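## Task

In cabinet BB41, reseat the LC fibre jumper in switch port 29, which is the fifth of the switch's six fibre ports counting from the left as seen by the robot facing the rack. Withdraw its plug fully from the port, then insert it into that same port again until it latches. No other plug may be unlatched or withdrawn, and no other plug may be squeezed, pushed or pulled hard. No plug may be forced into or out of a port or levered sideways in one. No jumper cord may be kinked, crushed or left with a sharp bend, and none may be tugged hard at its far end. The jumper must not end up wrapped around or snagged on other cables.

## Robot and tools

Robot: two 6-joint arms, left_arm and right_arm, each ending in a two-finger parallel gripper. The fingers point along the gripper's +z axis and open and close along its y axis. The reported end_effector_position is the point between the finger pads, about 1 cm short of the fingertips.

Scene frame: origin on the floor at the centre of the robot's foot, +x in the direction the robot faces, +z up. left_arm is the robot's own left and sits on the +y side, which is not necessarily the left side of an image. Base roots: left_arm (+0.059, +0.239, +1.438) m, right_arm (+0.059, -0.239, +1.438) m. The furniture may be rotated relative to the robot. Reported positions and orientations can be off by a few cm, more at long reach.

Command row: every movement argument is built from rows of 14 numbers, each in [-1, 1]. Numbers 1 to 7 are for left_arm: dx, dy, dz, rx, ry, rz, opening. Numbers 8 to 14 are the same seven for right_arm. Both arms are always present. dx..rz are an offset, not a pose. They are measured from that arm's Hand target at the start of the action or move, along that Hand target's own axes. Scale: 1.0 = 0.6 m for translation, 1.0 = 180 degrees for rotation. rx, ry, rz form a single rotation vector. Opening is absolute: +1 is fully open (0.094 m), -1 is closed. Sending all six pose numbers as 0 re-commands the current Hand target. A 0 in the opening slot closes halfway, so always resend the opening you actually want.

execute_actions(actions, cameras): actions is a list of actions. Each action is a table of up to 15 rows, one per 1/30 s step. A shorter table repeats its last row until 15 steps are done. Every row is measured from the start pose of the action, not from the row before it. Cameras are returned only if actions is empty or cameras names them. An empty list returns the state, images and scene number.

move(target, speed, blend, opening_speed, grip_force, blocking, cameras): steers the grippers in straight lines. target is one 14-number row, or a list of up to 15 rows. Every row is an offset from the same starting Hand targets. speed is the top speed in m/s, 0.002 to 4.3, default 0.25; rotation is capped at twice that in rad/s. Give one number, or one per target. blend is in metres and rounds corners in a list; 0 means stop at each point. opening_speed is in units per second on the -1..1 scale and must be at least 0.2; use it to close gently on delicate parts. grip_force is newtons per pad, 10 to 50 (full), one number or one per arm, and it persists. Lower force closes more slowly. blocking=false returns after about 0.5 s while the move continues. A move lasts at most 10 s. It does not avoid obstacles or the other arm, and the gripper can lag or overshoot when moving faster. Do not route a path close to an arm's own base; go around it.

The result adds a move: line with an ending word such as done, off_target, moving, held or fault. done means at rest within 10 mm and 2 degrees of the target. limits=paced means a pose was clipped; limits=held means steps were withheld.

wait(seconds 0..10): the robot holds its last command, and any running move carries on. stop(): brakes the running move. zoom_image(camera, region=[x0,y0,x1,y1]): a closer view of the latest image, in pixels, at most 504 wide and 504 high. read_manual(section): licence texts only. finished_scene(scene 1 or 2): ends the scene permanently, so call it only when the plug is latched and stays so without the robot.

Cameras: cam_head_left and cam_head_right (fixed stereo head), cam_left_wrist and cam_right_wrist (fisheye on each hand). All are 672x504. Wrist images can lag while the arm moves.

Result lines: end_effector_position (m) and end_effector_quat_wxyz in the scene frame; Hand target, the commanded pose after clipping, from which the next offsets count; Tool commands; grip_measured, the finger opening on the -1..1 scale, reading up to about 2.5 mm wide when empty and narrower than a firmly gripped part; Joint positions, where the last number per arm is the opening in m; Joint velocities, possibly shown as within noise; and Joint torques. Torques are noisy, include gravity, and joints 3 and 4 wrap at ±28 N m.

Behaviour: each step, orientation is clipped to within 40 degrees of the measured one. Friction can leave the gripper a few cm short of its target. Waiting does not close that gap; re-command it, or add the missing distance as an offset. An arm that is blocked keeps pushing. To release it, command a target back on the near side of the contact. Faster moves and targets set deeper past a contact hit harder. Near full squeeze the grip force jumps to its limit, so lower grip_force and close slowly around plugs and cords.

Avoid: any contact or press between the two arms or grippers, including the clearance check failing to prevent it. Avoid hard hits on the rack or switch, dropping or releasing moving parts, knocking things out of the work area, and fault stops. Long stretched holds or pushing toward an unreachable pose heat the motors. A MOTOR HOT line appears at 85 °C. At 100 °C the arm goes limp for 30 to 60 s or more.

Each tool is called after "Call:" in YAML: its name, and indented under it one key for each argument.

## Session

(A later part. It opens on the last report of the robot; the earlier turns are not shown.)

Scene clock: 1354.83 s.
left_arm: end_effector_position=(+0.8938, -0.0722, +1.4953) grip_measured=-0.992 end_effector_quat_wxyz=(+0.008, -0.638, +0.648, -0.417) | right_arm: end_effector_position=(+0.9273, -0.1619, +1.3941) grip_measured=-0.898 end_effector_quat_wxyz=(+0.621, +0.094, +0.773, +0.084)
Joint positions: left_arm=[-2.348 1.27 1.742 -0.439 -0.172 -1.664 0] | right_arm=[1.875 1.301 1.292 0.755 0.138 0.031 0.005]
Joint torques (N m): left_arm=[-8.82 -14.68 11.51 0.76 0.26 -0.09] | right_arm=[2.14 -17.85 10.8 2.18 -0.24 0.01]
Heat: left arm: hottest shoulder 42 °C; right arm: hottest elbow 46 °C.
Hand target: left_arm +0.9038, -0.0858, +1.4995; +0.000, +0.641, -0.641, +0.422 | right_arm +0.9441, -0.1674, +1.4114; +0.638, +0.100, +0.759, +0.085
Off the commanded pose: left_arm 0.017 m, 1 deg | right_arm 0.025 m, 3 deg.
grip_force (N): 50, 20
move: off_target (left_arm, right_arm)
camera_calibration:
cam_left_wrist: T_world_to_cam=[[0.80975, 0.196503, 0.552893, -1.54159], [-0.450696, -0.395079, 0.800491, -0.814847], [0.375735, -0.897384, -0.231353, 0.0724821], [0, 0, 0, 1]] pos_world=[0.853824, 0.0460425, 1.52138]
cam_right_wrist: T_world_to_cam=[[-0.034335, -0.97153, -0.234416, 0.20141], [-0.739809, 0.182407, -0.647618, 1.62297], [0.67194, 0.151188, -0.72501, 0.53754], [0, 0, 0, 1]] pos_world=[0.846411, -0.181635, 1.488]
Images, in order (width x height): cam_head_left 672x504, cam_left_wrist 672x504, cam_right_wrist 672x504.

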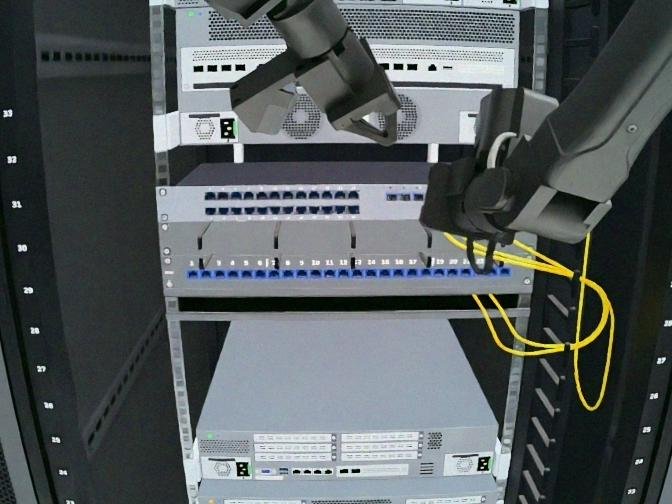

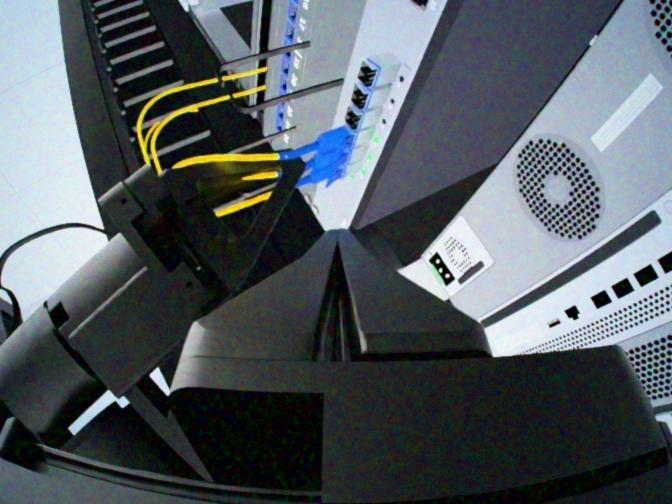

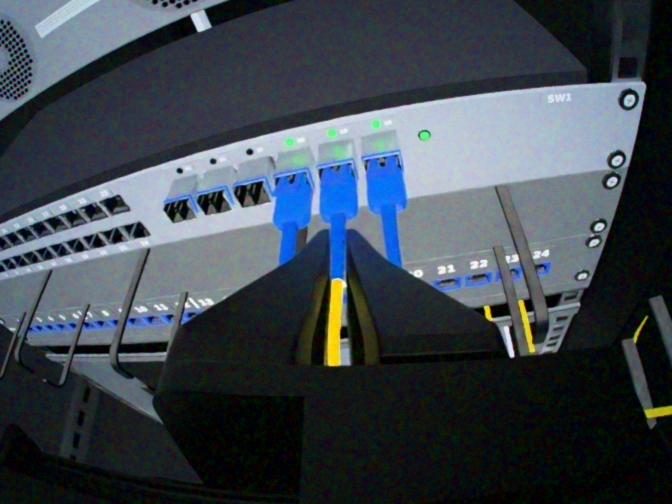

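Excellent view from the left camera now.

Call:
zoom_image:
  camera: "cam_left_wrist"
  region: [270, 100, 390, 220]

Call:
zoom_image:
  camera: "cam_left_wrist"
  region: [100, 90, 400, 310]

Scaled by 4.200 from the camera's 672x504 image, which has a finer 960x720 frame.

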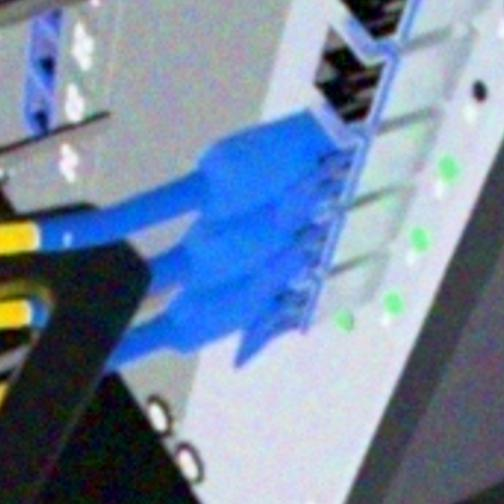

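Scaled by 1.680 from the camera's 672x504 image, which has a finer 960x720 frame.

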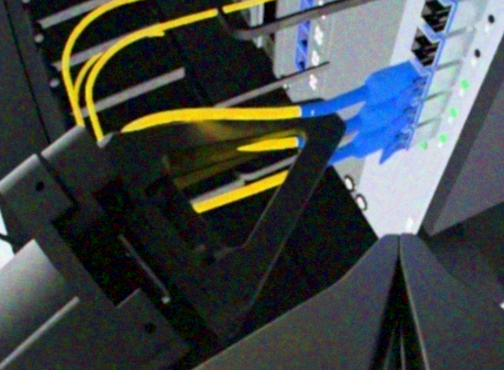

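Call:
move:
  target: [0.045,0,0.085,0,0,0,-1,0,0,0,0,0,0,-0.98]
  speed: 0.08
  cameras: ["cam_head_left","cam_left_wrist","cam_right_wrist"]

Call:
zoom_image:
  camera: "cam_left_wrist"
  region: [260, 100, 410, 250]

Scene clock: 1386.70 s.
left_arm: end_effector_position=(+0.9191, -0.1211, +1.4773) grip_measured=-0.992 end_effector_quat_wxyz=(+0.007, -0.639, +0.647, -0.417) | right_arm: end_effector_position=(+0.9273, -0.1619, +1.3941) grip_measured=-0.898 end_effector_quat_wxyz=(+0.621, +0.094, +0.773, +0.084)
Joint positions: left_arm=[-2.387 1.42 1.905 -0.451 -0.211 -1.665 0] | right_arm=[1.875 1.301 1.292 0.755 0.138 0.031 0.005]
Joint torques (N m): left_arm=[-10.23 -16.44 11.4 0.91 0.25 -0.1] | right_arm=[1.9 -18.02 10.76 2.18 -0.22 0.05]
Heat: left arm: hottest elbow 45 °C; right arm: hottest elbow 46 °C.
Hand target: left_arm +0.9266, -0.1355, +1.4811; -0.001, +0.641, -0.641, +0.422 | right_arm +0.9441, -0.1674, +1.4114; +0.638, +0.100, +0.759, +0.085
Off the commanded pose: left_arm 0.017 m, 1 deg | right_arm 0.025 m, 3 deg.
grip_force (N): 50, 20
move: off_target (left_arm, right_arm)
camera_calibration:
cam_left_wrist: T_world_to_cam=[[0.809725, 0.198243, 0.552309, -1.54145], [-0.449747, -0.394908, 0.801109, -0.810122], [0.376926, -0.897077, -0.230608, 0.0126896], [0, 0, 0, 1]] pos_world=[0.879021, -0.00295714, 1.50328]
cam_right_wrist: T_world_to_cam=[[-0.034335, -0.97153, -0.234416, 0.20141], [-0.739809, 0.182407, -0.647618, 1.62297], [0.67194, 0.151188, -0.72501, 0.53754], [0, 0, 0, 1]] pos_world=[0.846411, -0.181635, 1.488]
Images, in order (width x height): cam_head_left 672x504, cam_left_wrist 672x504, cam_right_wrist 672x504.

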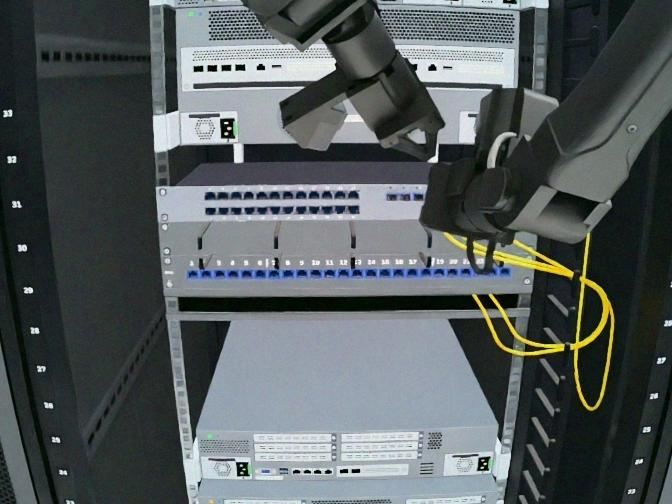

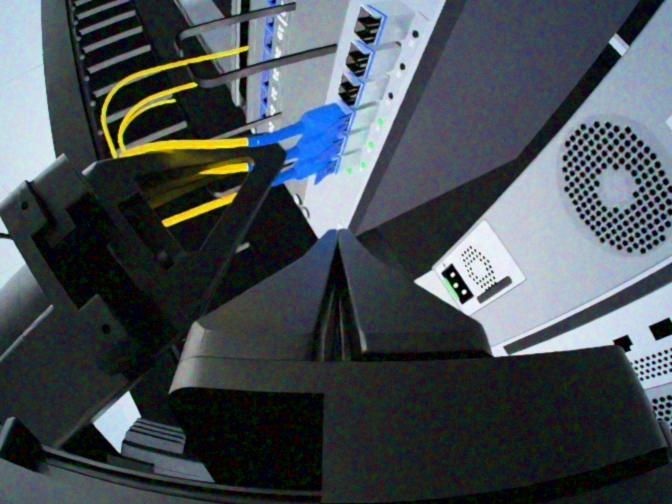

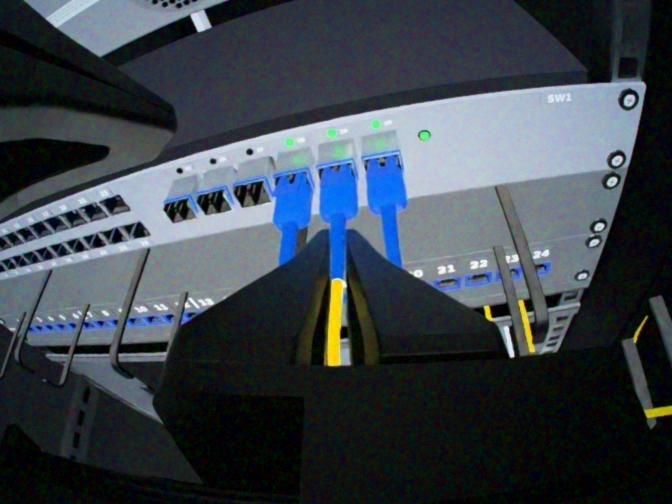

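Scaled by 3.360 from the camera's 672x504 image, which has a finer 960x720 frame.

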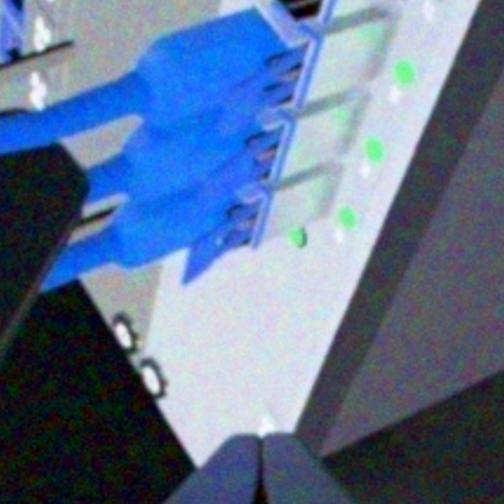

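Call:
move:
  target: [0.004,0.002,0.062,0,0,0,-1,0,0,0,0,0,0,-0.98]
  speed: 0.05
  cameras: ["cam_head_left","cam_left_wrist","cam_right_wrist"]

Call:
zoom_image:
  camera: "cam_left_wrist"
  region: [240, 110, 390, 260]

Call:
zoom_image:
  camera: "cam_right_wrist"
  region: [270, 100, 420, 250]

Scene clock: 1407.07 s.
left_arm: end_effector_position=(+0.9374, -0.1471, +1.4592) grip_measured=-0.992 end_effector_quat_wxyz=(+0.006, -0.637, +0.647, -0.419) | right_arm: end_effector_position=(+0.9273, -0.1619, +1.3941) grip_measured=-0.898 end_effector_quat_wxyz=(+0.621, +0.094, +0.773, +0.084)
Joint positions: left_arm=[-2.387 1.522 2.024 -0.466 -0.205 -1.665 0] | right_arm=[1.875 1.301 1.292 0.755 0.138 0.031 0.005]
Joint torques (N m): left_arm=[-10.17 -16.73 11.51 1.11 0.46 -0.11] | right_arm=[1.85 -18.2 10.78 2.18 -0.22 0.02]
Heat: left arm: hottest elbow 47 °C; right arm: hottest elbow 46 °C.
Hand target: left_arm +0.9453, -0.1577, +1.4579; -0.001, +0.641, -0.641, +0.422 | right_arm +0.9441, -0.1674, +1.4114; +0.638, +0.100, +0.759, +0.085
Off the commanded pose: left_arm 0.013 m, 1 deg | right_arm 0.025 m, 3 deg.
grip_force (N): 50, 20
move: off_target (left_arm, right_arm)
camera_calibration:
cam_left_wrist: T_world_to_cam=[[0.809366, 0.199043, 0.552547, -1.54104], [-0.452119, -0.389324, 0.802506, -0.796617], [0.374853, -0.899338, -0.225114, -0.0280713], [0, 0, 0, 1]] pos_world=[0.897626, -0.0286535, 1.48447]
cam_right_wrist: T_world_to_cam=[[-0.034335, -0.97153, -0.234416, 0.20141], [-0.739809, 0.182407, -0.647618, 1.62297], [0.67194, 0.151188, -0.72501, 0.53754], [0, 0, 0, 1]] pos_world=[0.846411, -0.181635, 1.488]
Images, in order (width x height): cam_head_left 672x504, cam_left_wrist 672x504, cam_right_wrist 672x504.

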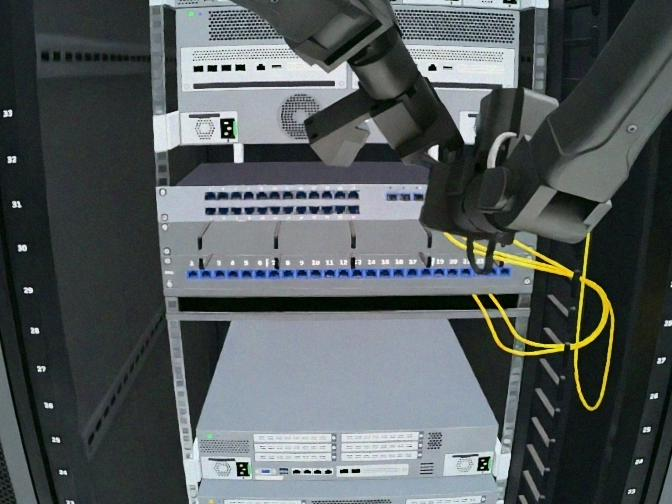

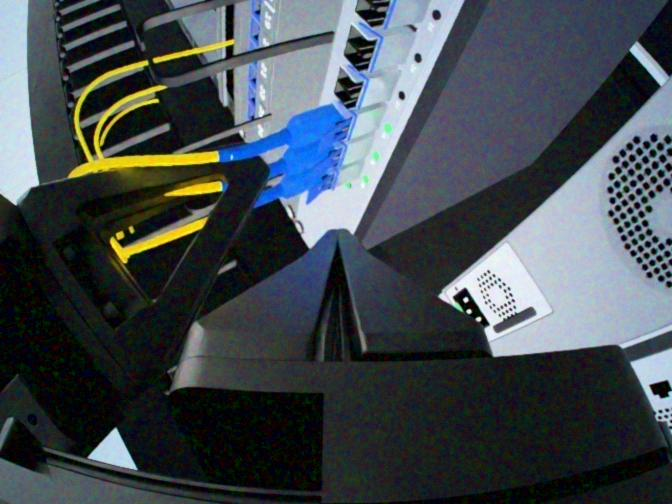

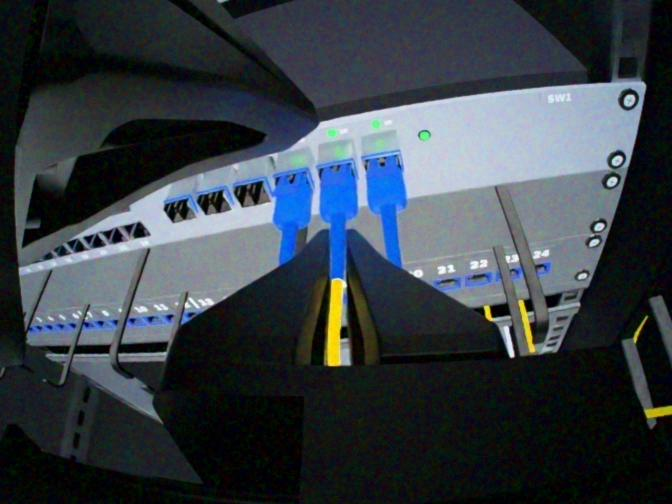

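Scaled by 3.360 from the camera's 672x504 image, which has a finer 960x720 frame.

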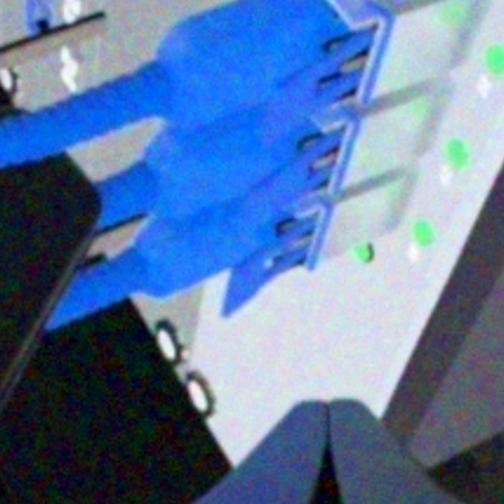

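Scaled by 3.360 from the camera's 672x504 image, which has a finer 960x720 frame.

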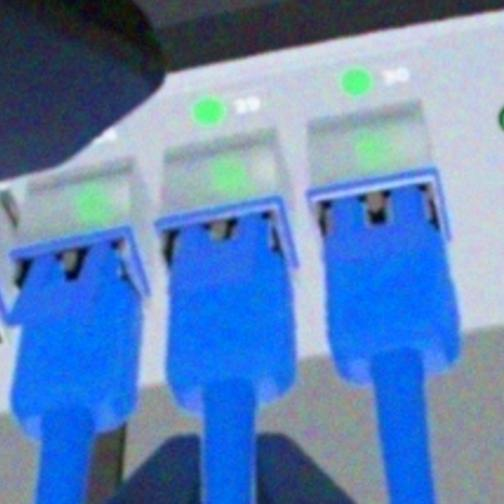

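Call:
move:
  target: [-0.006,-0.001,0.0215,0,0,0,-1,0,0,0,0,0,0,-0.98]
  speed: 0.03
  cameras: ["cam_left_wrist","cam_right_wrist"]

Call:
zoom_image:
  camera: "cam_left_wrist"
  region: [260, 130, 380, 250]

Call:
zoom_image:
  camera: "cam_right_wrist"
  region: [270, 100, 420, 250]

Scene clock: 1438.90 s.
left_arm: end_effector_position=(+0.9432, -0.1570, +1.4545) grip_measured=-0.992 end_effector_quat_wxyz=(+0.001, -0.635, +0.647, -0.423) | right_arm: end_effector_position=(+0.9273, -0.1619, +1.3941) grip_measured=-0.898 end_effector_quat_wxyz=(+0.621, +0.094, +0.773, +0.084)
Joint positions: left_arm=[-2.387 1.558 2.069 -0.476 -0.192 -1.665 0] | right_arm=[1.875 1.301 1.292 0.755 0.138 0.031 0.005]
Joint torques (N m): left_arm=[-9.05 -17.03 11.52 0.92 0.49 -0.12] | right_arm=[1.85 -17.9 10.76 2.21 -0.22 0.02]
Heat: left arm: hottest elbow 47 °C; right arm: hottest elbow 47 °C.
Hand target: left_arm +0.9535, -0.1617, +1.4480; +0.000, +0.641, -0.641, +0.422 | right_arm +0.9441, -0.1674, +1.4114; +0.638, +0.100, +0.759, +0.085
Off the commanded pose: left_arm 0.013 m, 1 deg | right_arm 0.025 m, 3 deg.
grip_force (N): 50, 20
move: off_target (left_arm, right_arm)
camera_calibration:
cam_left_wrist: T_world_to_cam=[[0.810094, 0.198803, 0.551566, -1.54047], [-0.45593, -0.377855, 0.805825, -0.793557], [0.368613, -0.904269, -0.215458, -0.0491535], [0, 0, 0, 1]] pos_world=[0.90424, -0.0380466, 1.47855]
cam_right_wrist: T_world_to_cam=[[-0.034335, -0.97153, -0.234416, 0.20141], [-0.739809, 0.182407, -0.647618, 1.62297], [0.67194, 0.151188, -0.72501, 0.53754], [0, 0, 0, 1]] pos_world=[0.846411, -0.181635, 1.488]
Images, in order (width x height): cam_left_wrist 672x504, cam_right_wrist 672x504.

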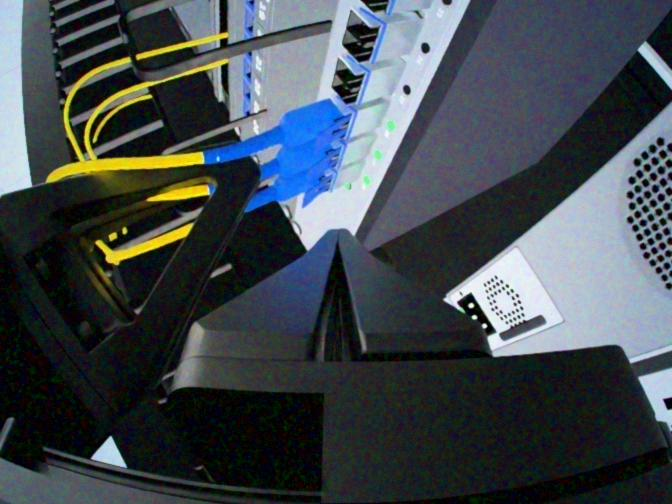

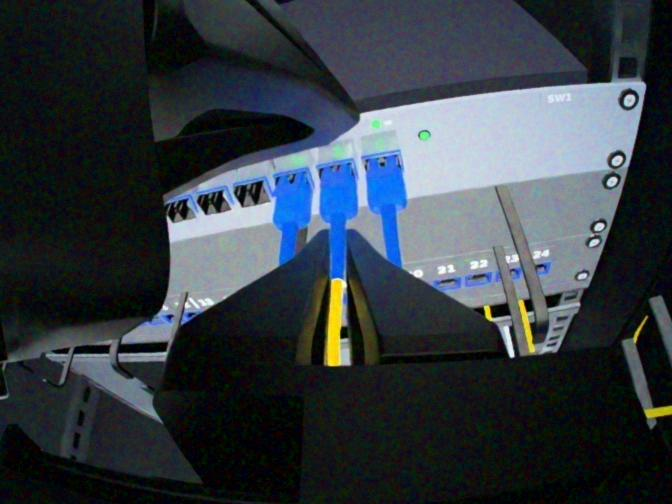

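Scaled by 4.200 from the camera's 672x504 image, which has a finer 960x720 frame.

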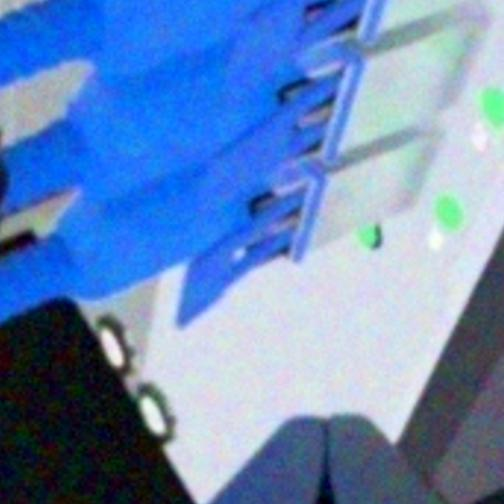

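Scaled by 3.360 from the camera's 672x504 image, which has a finer 960x720 frame.

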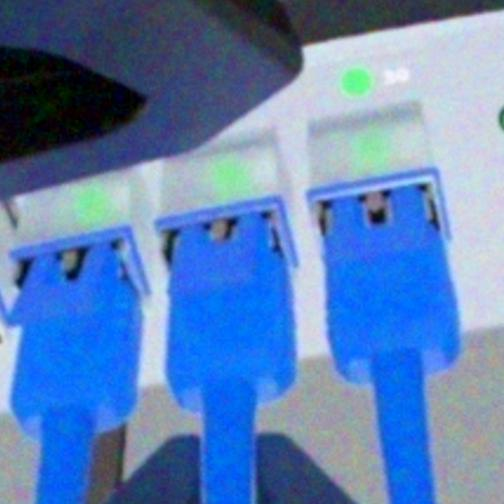

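Call:
move:
  target: [-0.011,0.0025,0.0095,0,0,0,-1,0,0,0,0,0,0,-0.98]
  speed: 0.03
  cameras: ["cam_left_wrist","cam_right_wrist"]

Call:
zoom_image:
  camera: "cam_left_wrist"
  region: [260, 130, 380, 250]

Call:
zoom_image:
  camera: "cam_right_wrist"
  region: [270, 100, 420, 250]

Scene clock: 1464.73 s.
left_arm: end_effector_position=(+0.9405, -0.1624, +1.4505) grip_measured=-0.992 end_effector_quat_wxyz=(-0.006, -0.631, +0.649, -0.424) | right_arm: end_effector_position=(+0.9273, -0.1619, +1.3941) grip_measured=-0.898 end_effector_quat_wxyz=(+0.621, +0.094, +0.773, +0.084)
Joint positions: left_arm=[-2.387 1.565 2.069 -0.476 -0.178 -1.665 0] | right_arm=[1.875 1.301 1.292 0.755 0.138 0.031 0.005]
Joint torques (N m): left_arm=[-8.59 -16.85 11.58 1.1 0.49 -0.13] | right_arm=[1.9 -17.96 10.8 2.18 -0.23 0.05]
Heat: left arm: hottest elbow 47 °C; right arm: hottest elbow 47 °C.
Hand target: left_arm +0.9565, -0.1597, +1.4399; +0.000, +0.641, -0.641, +0.422 | right_arm +0.9441, -0.1674, +1.4114; +0.638, +0.100, +0.759, +0.085
Off the commanded pose: left_arm 0.019 m, 2 deg | right_arm 0.025 m, 3 deg.
grip_force (N): 50, 20
move: off_target (left_arm, right_arm)
camera_calibration:
cam_left_wrist: T_world_to_cam=[[0.814992, 0.192893, 0.546425, -1.53306], [-0.45743, -0.364724, 0.811008, -0.797578], [0.355732, -0.910916, -0.209012, -0.0522121], [0, 0, 0, 1]] pos_world=[0.903169, -0.04274, 1.47363]
cam_right_wrist: T_world_to_cam=[[-0.034335, -0.97153, -0.234416, 0.20141], [-0.739809, 0.182407, -0.647618, 1.62297], [0.67194, 0.151188, -0.72501, 0.53754], [0, 0, 0, 1]] pos_world=[0.846411, -0.181635, 1.488]
Images, in order (width x height): cam_left_wrist 672x504, cam_right_wrist 672x504.

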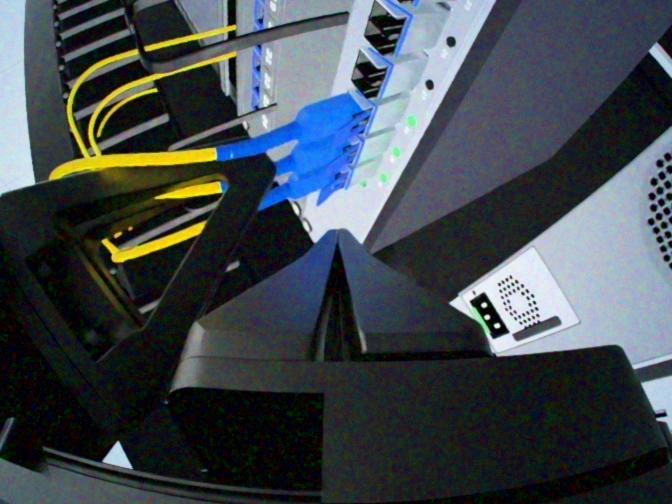

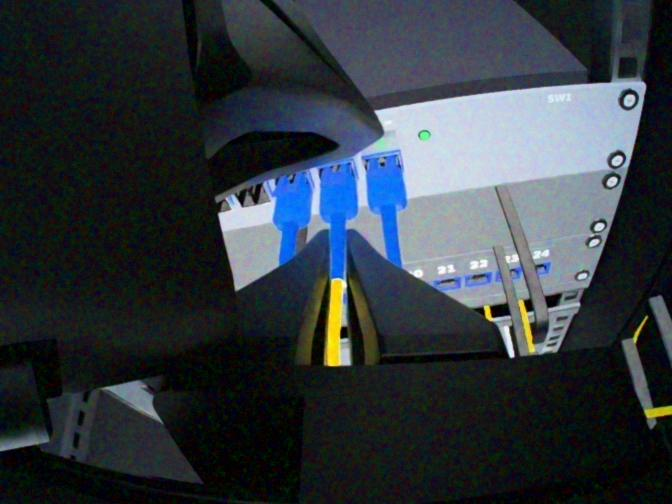

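Scaled by 4.200 from the camera's 672x504 image, which has a finer 960x720 frame.

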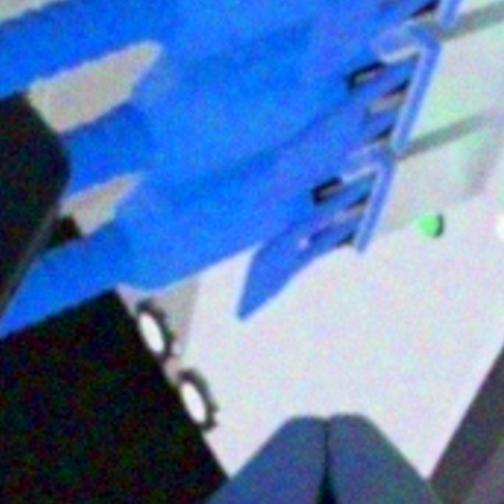

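Scaled by 3.360 from the camera's 672x504 image, which has a finer 960x720 frame.

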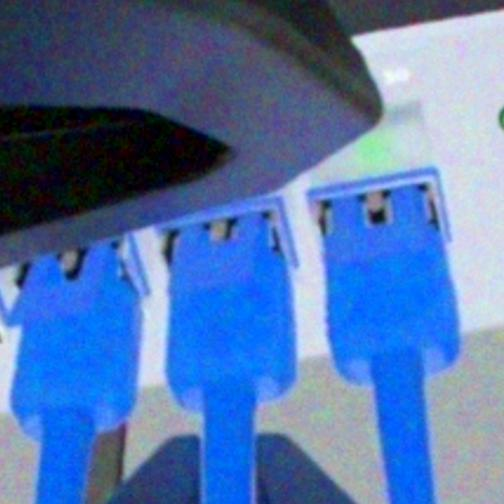

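Call:
move:
  target: [-0.02,-0.0017,0,0,0,0,-1,0,0,0,0,0,0,-0.98]
  speed: 0.03
  cameras: ["cam_left_wrist","cam_right_wrist"]

Call:
zoom_image:
  camera: "cam_left_wrist"
  region: [260, 130, 380, 250]

Call:
zoom_image:
  camera: "cam_right_wrist"
  region: [270, 100, 420, 250]

Scene clock: 1481.20 s.
left_arm: end_effector_position=(+0.9441, -0.1554, +1.4446) grip_measured=-0.992 end_effector_quat_wxyz=(-0.006, -0.631, +0.649, -0.425) | right_arm: end_effector_position=(+0.9273, -0.1619, +1.3941) grip_measured=-0.898 end_effector_quat_wxyz=(+0.621, +0.094, +0.773, +0.084)
Joint positions: left_arm=[-2.366 1.565 2.069 -0.476 -0.155 -1.665 0] | right_arm=[1.875 1.301 1.292 0.755 0.138 0.031 0.005]
Joint torques (N m): left_arm=[-8.23 -17.85 11.25 1.07 0.51 -0.13] | right_arm=[1.67 -18.14 10.82 2.22 -0.22 0.04]
Heat: left arm: hottest elbow 48 °C; right arm: hottest elbow 47 °C.
Hand target: left_arm +0.9595, -0.1497, +1.4340; +0.000, +0.641, -0.641, +0.422 | right_arm +0.9441, -0.1674, +1.4114; +0.638, +0.100, +0.759, +0.085
Off the commanded pose: left_arm 0.020 m, 2 deg | right_arm 0.025 m, 3 deg.
grip_force (N): 50, 20
move: off_target (left_arm, right_arm)
camera_calibration:
cam_left_wrist: T_world_to_cam=[[0.815158, 0.192997, 0.54614, -1.53384], [-0.457975, -0.362539, 0.81168, -0.788758], [0.354649, -0.911766, -0.207139, -0.050134], [0, 0, 0, 1]] pos_world=[0.906872, -0.0356388, 1.46753]
cam_right_wrist: T_world_to_cam=[[-0.034335, -0.97153, -0.234416, 0.20141], [-0.739809, 0.182407, -0.647618, 1.62297], [0.67194, 0.151188, -0.72501, 0.53754], [0, 0, 0, 1]] pos_world=[0.846411, -0.181635, 1.488]
Images, in order (width x height): cam_left_wrist 672x504, cam_right_wrist 672x504.

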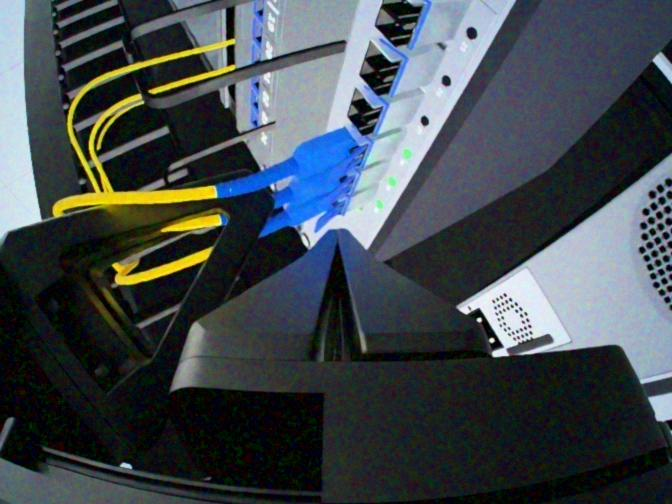

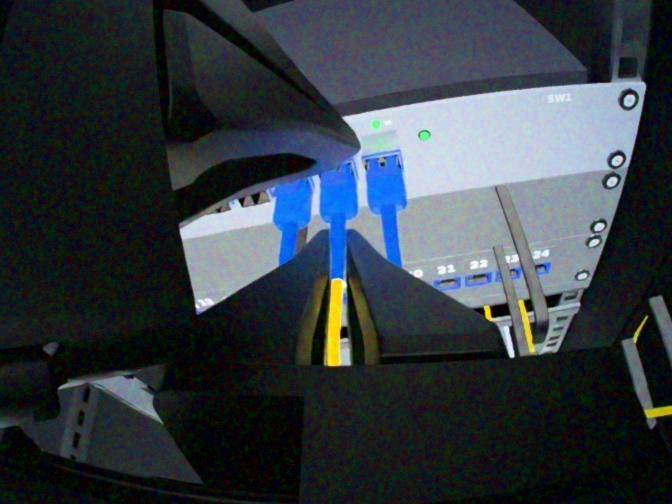

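Scaled by 4.200 from the camera's 672x504 image, which has a finer 960x720 frame.

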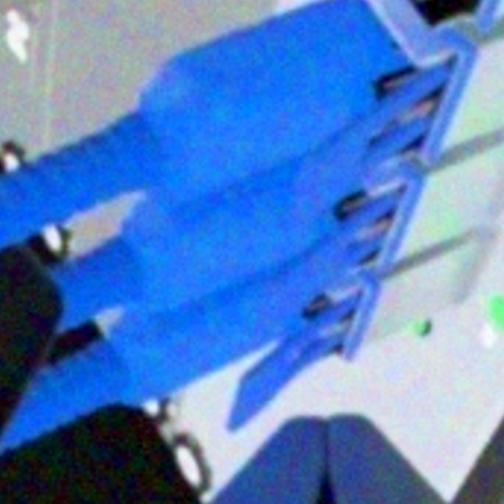

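Scaled by 3.360 from the camera's 672x504 image, which has a finer 960x720 frame.

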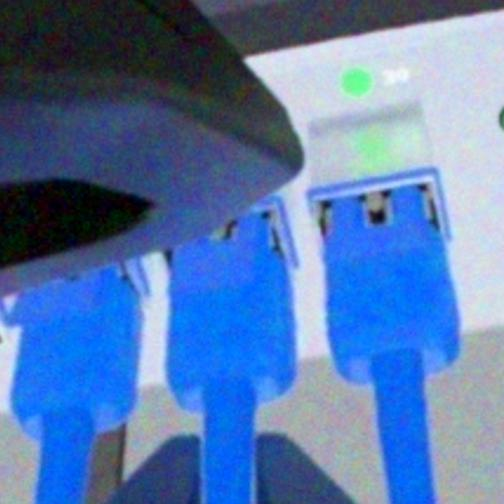

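Call:
move:
  target: [-0.0058,0.0025,0.011,0,0,0,-1,0,0,0,0,0,0,-0.98]
  speed: 0.02
  cameras: ["cam_left_wrist","cam_right_wrist"]

Call:
zoom_image:
  camera: "cam_left_wrist"
  region: [260, 130, 380, 250]

Call:
zoom_image:
  camera: "cam_right_wrist"
  region: [270, 100, 420, 250]

Scene clock: 1507.80 s.
left_arm: end_effector_position=(+0.9461, -0.1542, +1.4411) grip_measured=-0.992 end_effector_quat_wxyz=(-0.007, -0.631, +0.649, -0.425) | right_arm: end_effector_position=(+0.9273, -0.1619, +1.3941) grip_measured=-0.898 end_effector_quat_wxyz=(+0.621, +0.094, +0.773, +0.084)
Joint positions: left_arm=[-2.359 1.571 2.075 -0.476 -0.146 -1.666 0] | right_arm=[1.875 1.301 1.292 0.755 0.138 0.031 0.005]
Joint torques (N m): left_arm=[-8.53 -17.2 11.66 1.26 0.51 -0.11] | right_arm=[2.08 -17.9 10.82 2.15 -0.25 0.03]
Heat: left arm: hottest elbow 48 °C; right arm: hottest elbow 47 °C.
Hand target: left_arm +0.9625, -0.1506, +1.4269; +0.000, +0.641, -0.641, +0.422 | right_arm +0.9441, -0.1674, +1.4114; +0.638, +0.100, +0.759, +0.085
Off the commanded pose: left_arm 0.022 m, 2 deg | right_arm 0.025 m, 3 deg.
grip_force (N): 50, 20
move: off_target (left_arm, right_arm)
camera_calibration:
cam_left_wrist: T_world_to_cam=[[0.815232, 0.19314, 0.545979, -1.53359], [-0.458205, -0.361453, 0.812035, -0.784628], [0.354182, -0.912167, -0.20617, -0.0515582], [0, 0, 0, 1]] pos_world=[0.908973, -0.0344381, 1.46382]
cam_right_wrist: T_world_to_cam=[[-0.034335, -0.97153, -0.234416, 0.20141], [-0.739809, 0.182407, -0.647618, 1.62297], [0.67194, 0.151188, -0.72501, 0.53754], [0, 0, 0, 1]] pos_world=[0.846411, -0.181635, 1.488]
Images, in order (width x height): cam_left_wrist 672x504, cam_right_wrist 672x504.

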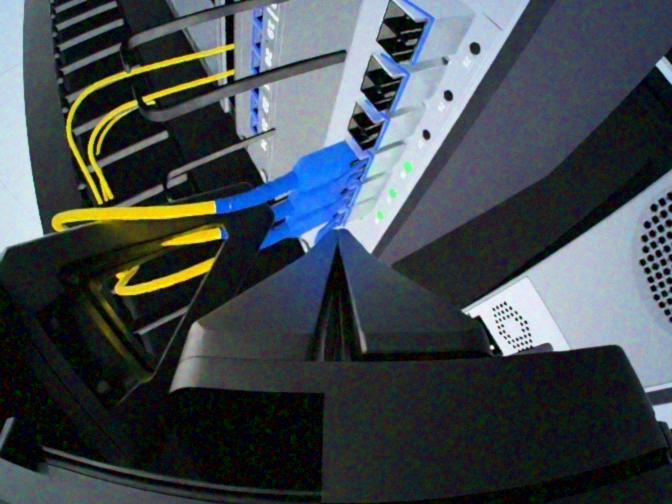

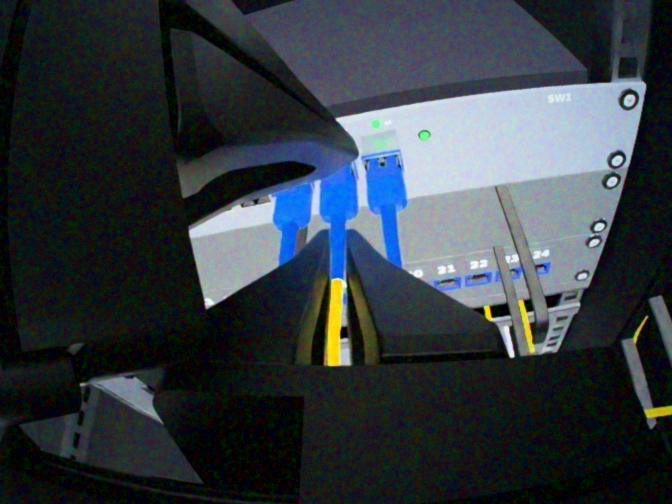

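Scaled by 4.200 from the camera's 672x504 image, which has a finer 960x720 frame.

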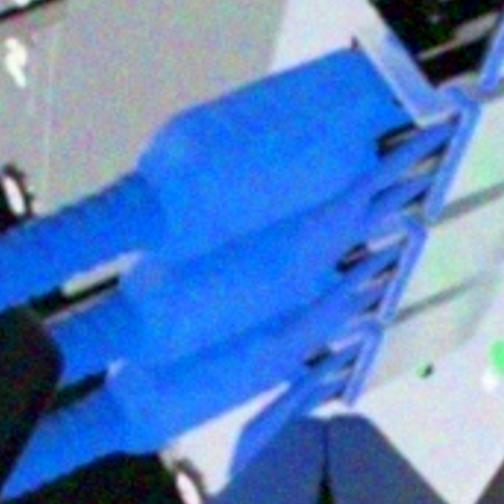

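Scaled by 3.360 from the camera's 672x504 image, which has a finer 960x720 frame.

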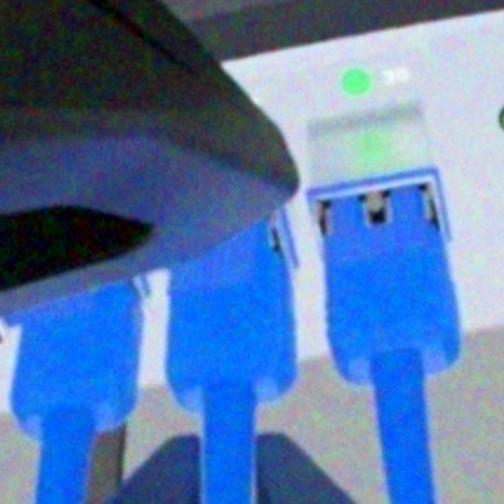

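Call:
move:
  target: [-0.0098,0.004,0.009,0,0,0,-1,0,0,0,0,0,0,-0.98]
  speed: 0.02
  cameras: ["cam_left_wrist","cam_right_wrist"]

Call:
zoom_image:
  camera: "cam_left_wrist"
  region: [260, 130, 380, 250]

Call:
zoom_image:
  camera: "cam_right_wrist"
  region: [270, 100, 420, 250]

Scene clock: 1520.50 s.
left_arm: end_effector_position=(+0.9483, -0.1514, +1.4376) grip_measured=-0.992 end_effector_quat_wxyz=(-0.008, -0.631, +0.648, -0.426) | right_arm: end_effector_position=(+0.9273, -0.1619, +1.3941) grip_measured=-0.898 end_effector_quat_wxyz=(+0.621, +0.094, +0.773, +0.084)
Joint positions: left_arm=[-2.348 1.574 2.078 -0.476 -0.133 -1.668 0] | right_arm=[1.875 1.301 1.292 0.755 0.138 0.031 0.005]
Joint torques (N m): left_arm=[-8.18 -16.97 11.47 1.55 0.47 -0.12] | right_arm=[2.02 -17.85 10.74 2.18 -0.22 0.03]
Heat: left arm: hottest elbow 48 °C; right arm: hottest elbow 47 °C.
Hand target: left_arm +0.9644, -0.1490, +1.4191; +0.000, +0.641, -0.641, +0.422 | right_arm +0.9441, -0.1674, +1.4114; +0.638, +0.100, +0.759, +0.085
Off the commanded pose: left_arm 0.025 m, 2 deg | right_arm 0.025 m, 3 deg.
grip_force (N): 50, 20
move: off_target (left_arm, right_arm)
camera_calibration:
cam_left_wrist: T_world_to_cam=[[0.81557, 0.194896, 0.54485, -1.53255], [-0.457617, -0.359055, 0.813429, -0.781931], [0.354165, -0.91274, -0.203647, -0.0541968], [0, 0, 0, 1]] pos_world=[0.911273, -0.0315366, 1.46002]
cam_right_wrist: T_world_to_cam=[[-0.034335, -0.97153, -0.234416, 0.20141], [-0.739809, 0.182407, -0.647618, 1.62297], [0.67194, 0.151188, -0.72501, 0.53754], [0, 0, 0, 1]] pos_world=[0.846411, -0.181635, 1.488]
Images, in order (width x height): cam_left_wrist 672x504, cam_right_wrist 672x504.

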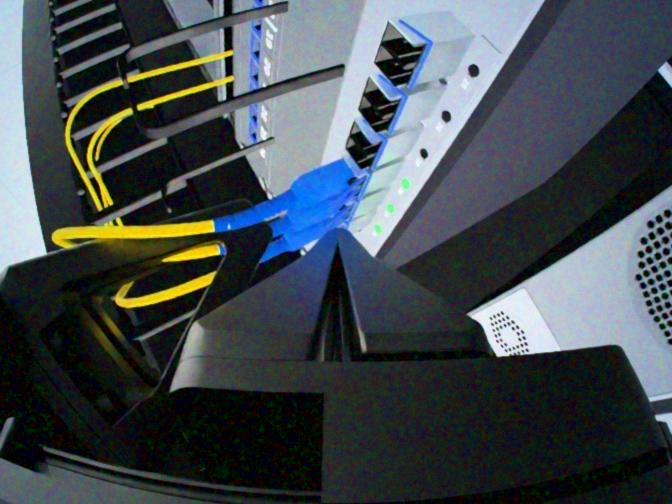

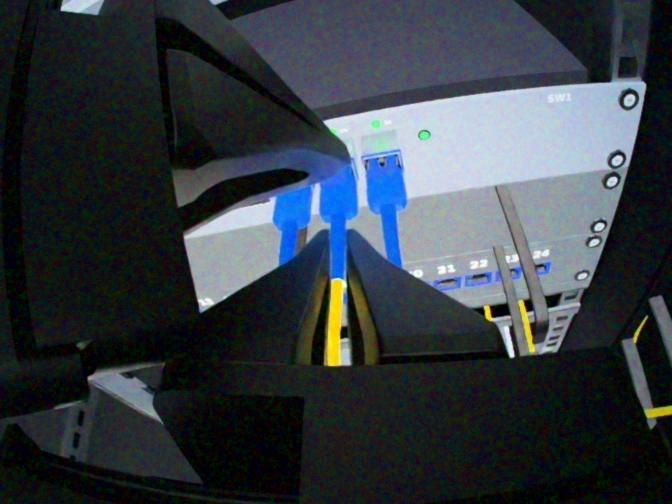

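Scaled by 4.200 from the camera's 672x504 image, which has a finer 960x720 frame.

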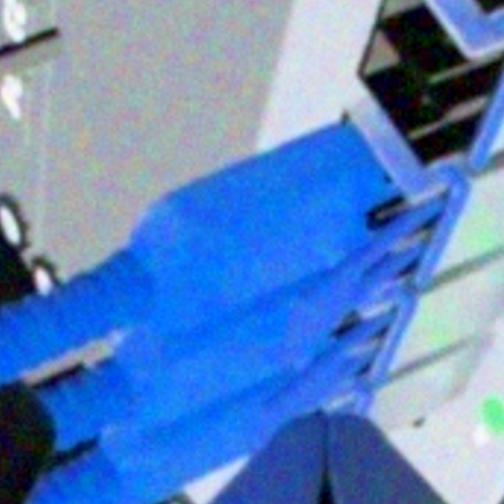

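Scaled by 3.360 from the camera's 672x504 image, which has a finer 960x720 frame.

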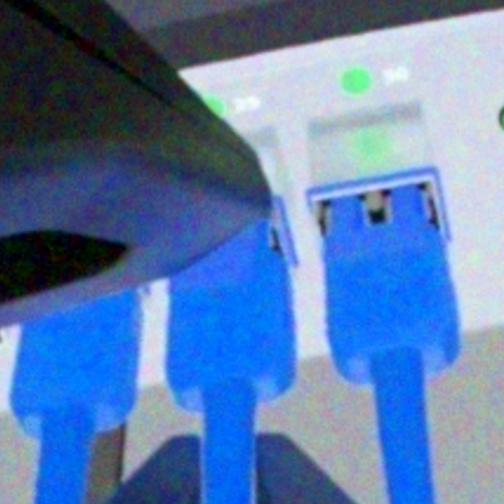

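Call:
move:
  target: [0,0.0053,0.009,0,0,0,-1,0,0,0,0,0,0,-0.98]
  speed: 0.02
  cameras: ["cam_left_wrist","cam_right_wrist"]

Call:
zoom_image:
  camera: "cam_left_wrist"
  region: [260, 130, 380, 250]

Call:
zoom_image:
  camera: "cam_right_wrist"
  region: [270, 100, 420, 250]

Scene clock: 1532.70 s.
left_arm: end_effector_position=(+0.9501, -0.1519, +1.4373) grip_measured=-0.992 end_effector_quat_wxyz=(-0.007, -0.631, +0.648, -0.427) | right_arm: end_effector_position=(+0.9273, -0.1619, +1.3941) grip_measured=-0.898 end_effector_quat_wxyz=(+0.621, +0.094, +0.773, +0.084)
Joint positions: left_arm=[-2.347 1.579 2.086 -0.476 -0.132 -1.668 0] | right_arm=[1.875 1.301 1.292 0.755 0.138 0.031 0.005]
Joint torques (N m): left_arm=[-8 -16.15 11.03 1.76 0.47 -0.11] | right_arm=[1.79 -17.96 10.91 2.19 -0.26 0.04]
Heat: left arm: hottest elbow 50 °C; right arm: hottest elbow 47 °C.
Hand target: left_arm +0.9648, -0.1526, +1.4138; +0.000, +0.641, -0.641, +0.422 | right_arm +0.9441, -0.1674, +1.4114; +0.638, +0.100, +0.759, +0.085
Off the commanded pose: left_arm 0.028 m, 2 deg | right_arm 0.025 m, 3 deg.
grip_force (N): 50, 20
move: off_target (left_arm, right_arm)
camera_calibration:
cam_left_wrist: T_world_to_cam=[[0.814167, 0.196636, 0.54632, -1.53419], [-0.458724, -0.358987, 0.812835, -0.779173], [0.355954, -0.912394, -0.202074, -0.0592952], [0, 0, 0, 1]] pos_world=[0.912769, -0.0321363, 1.45952]
cam_right_wrist: T_world_to_cam=[[-0.034335, -0.97153, -0.234416, 0.20141], [-0.739809, 0.182407, -0.647618, 1.62297], [0.67194, 0.151188, -0.72501, 0.53754], [0, 0, 0, 1]] pos_world=[0.846411, -0.181635, 1.488]
Images, in order (width x height): cam_left_wrist 672x504, cam_right_wrist 672x504.

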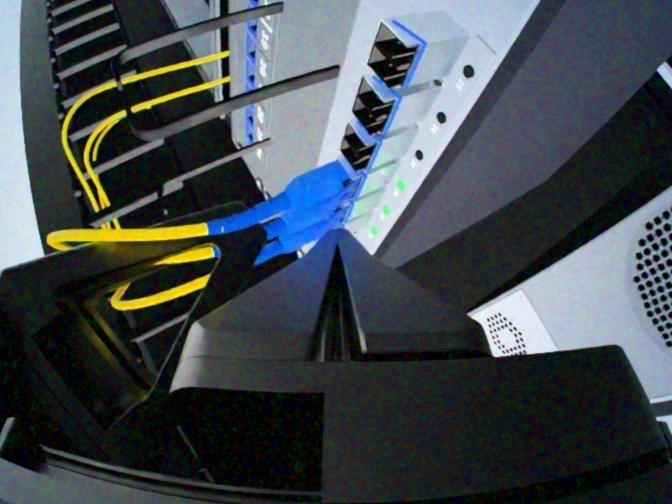

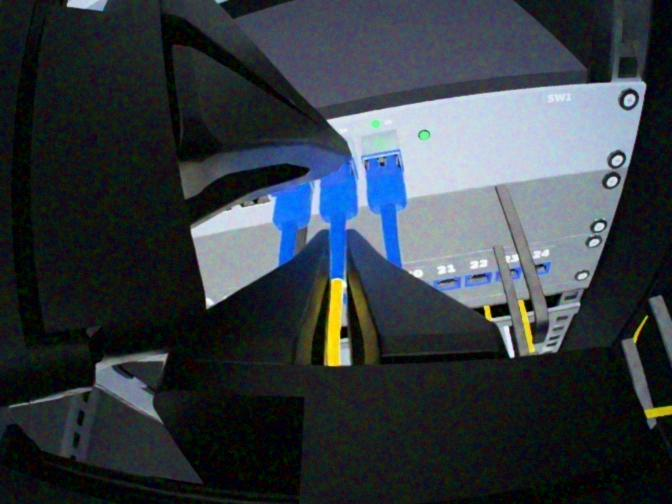

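Scaled by 4.200 from the camera's 672x504 image, which has a finer 960x720 frame.

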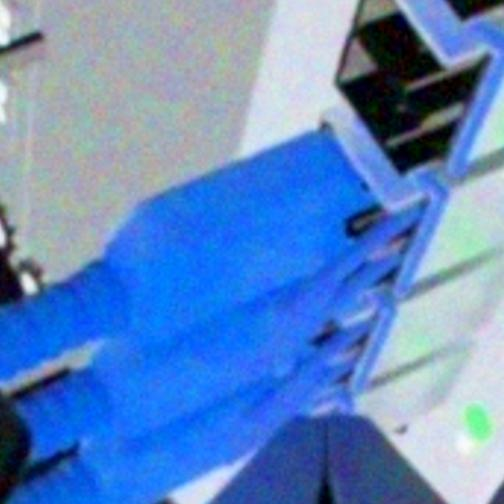

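Scaled by 3.360 from the camera's 672x504 image, which has a finer 960x720 frame.

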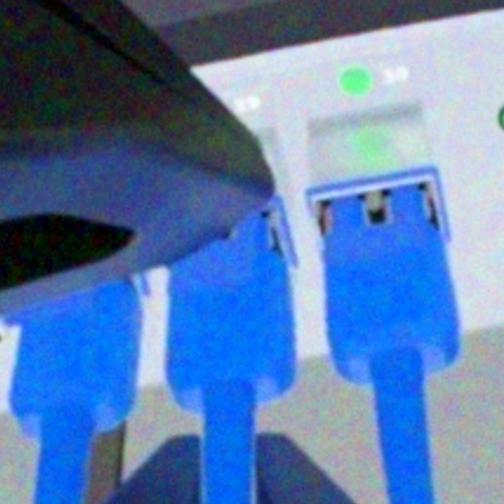

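Call:
zoom_image:
  camera: "cam_left_wrist"
  region: [310, 165, 370, 245]

Call:
zoom_image:
  camera: "cam_right_wrist"
  region: [300, 135, 370, 215]

Scaled by 6.300 from the camera's 672x504 image, which has a finer 960x720 frame.

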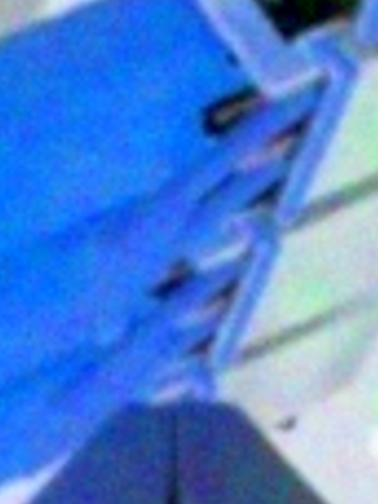

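Scaled by 6.300 from the camera's 672x504 image, which has a finer 960x720 frame.

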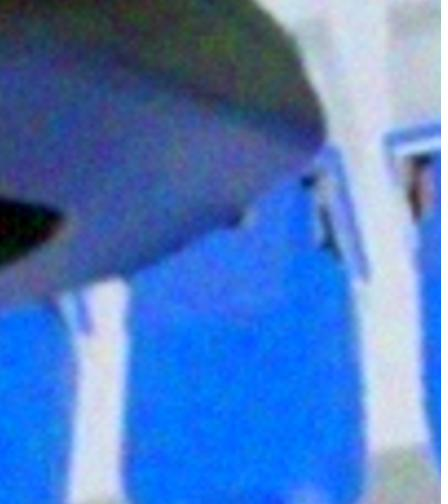

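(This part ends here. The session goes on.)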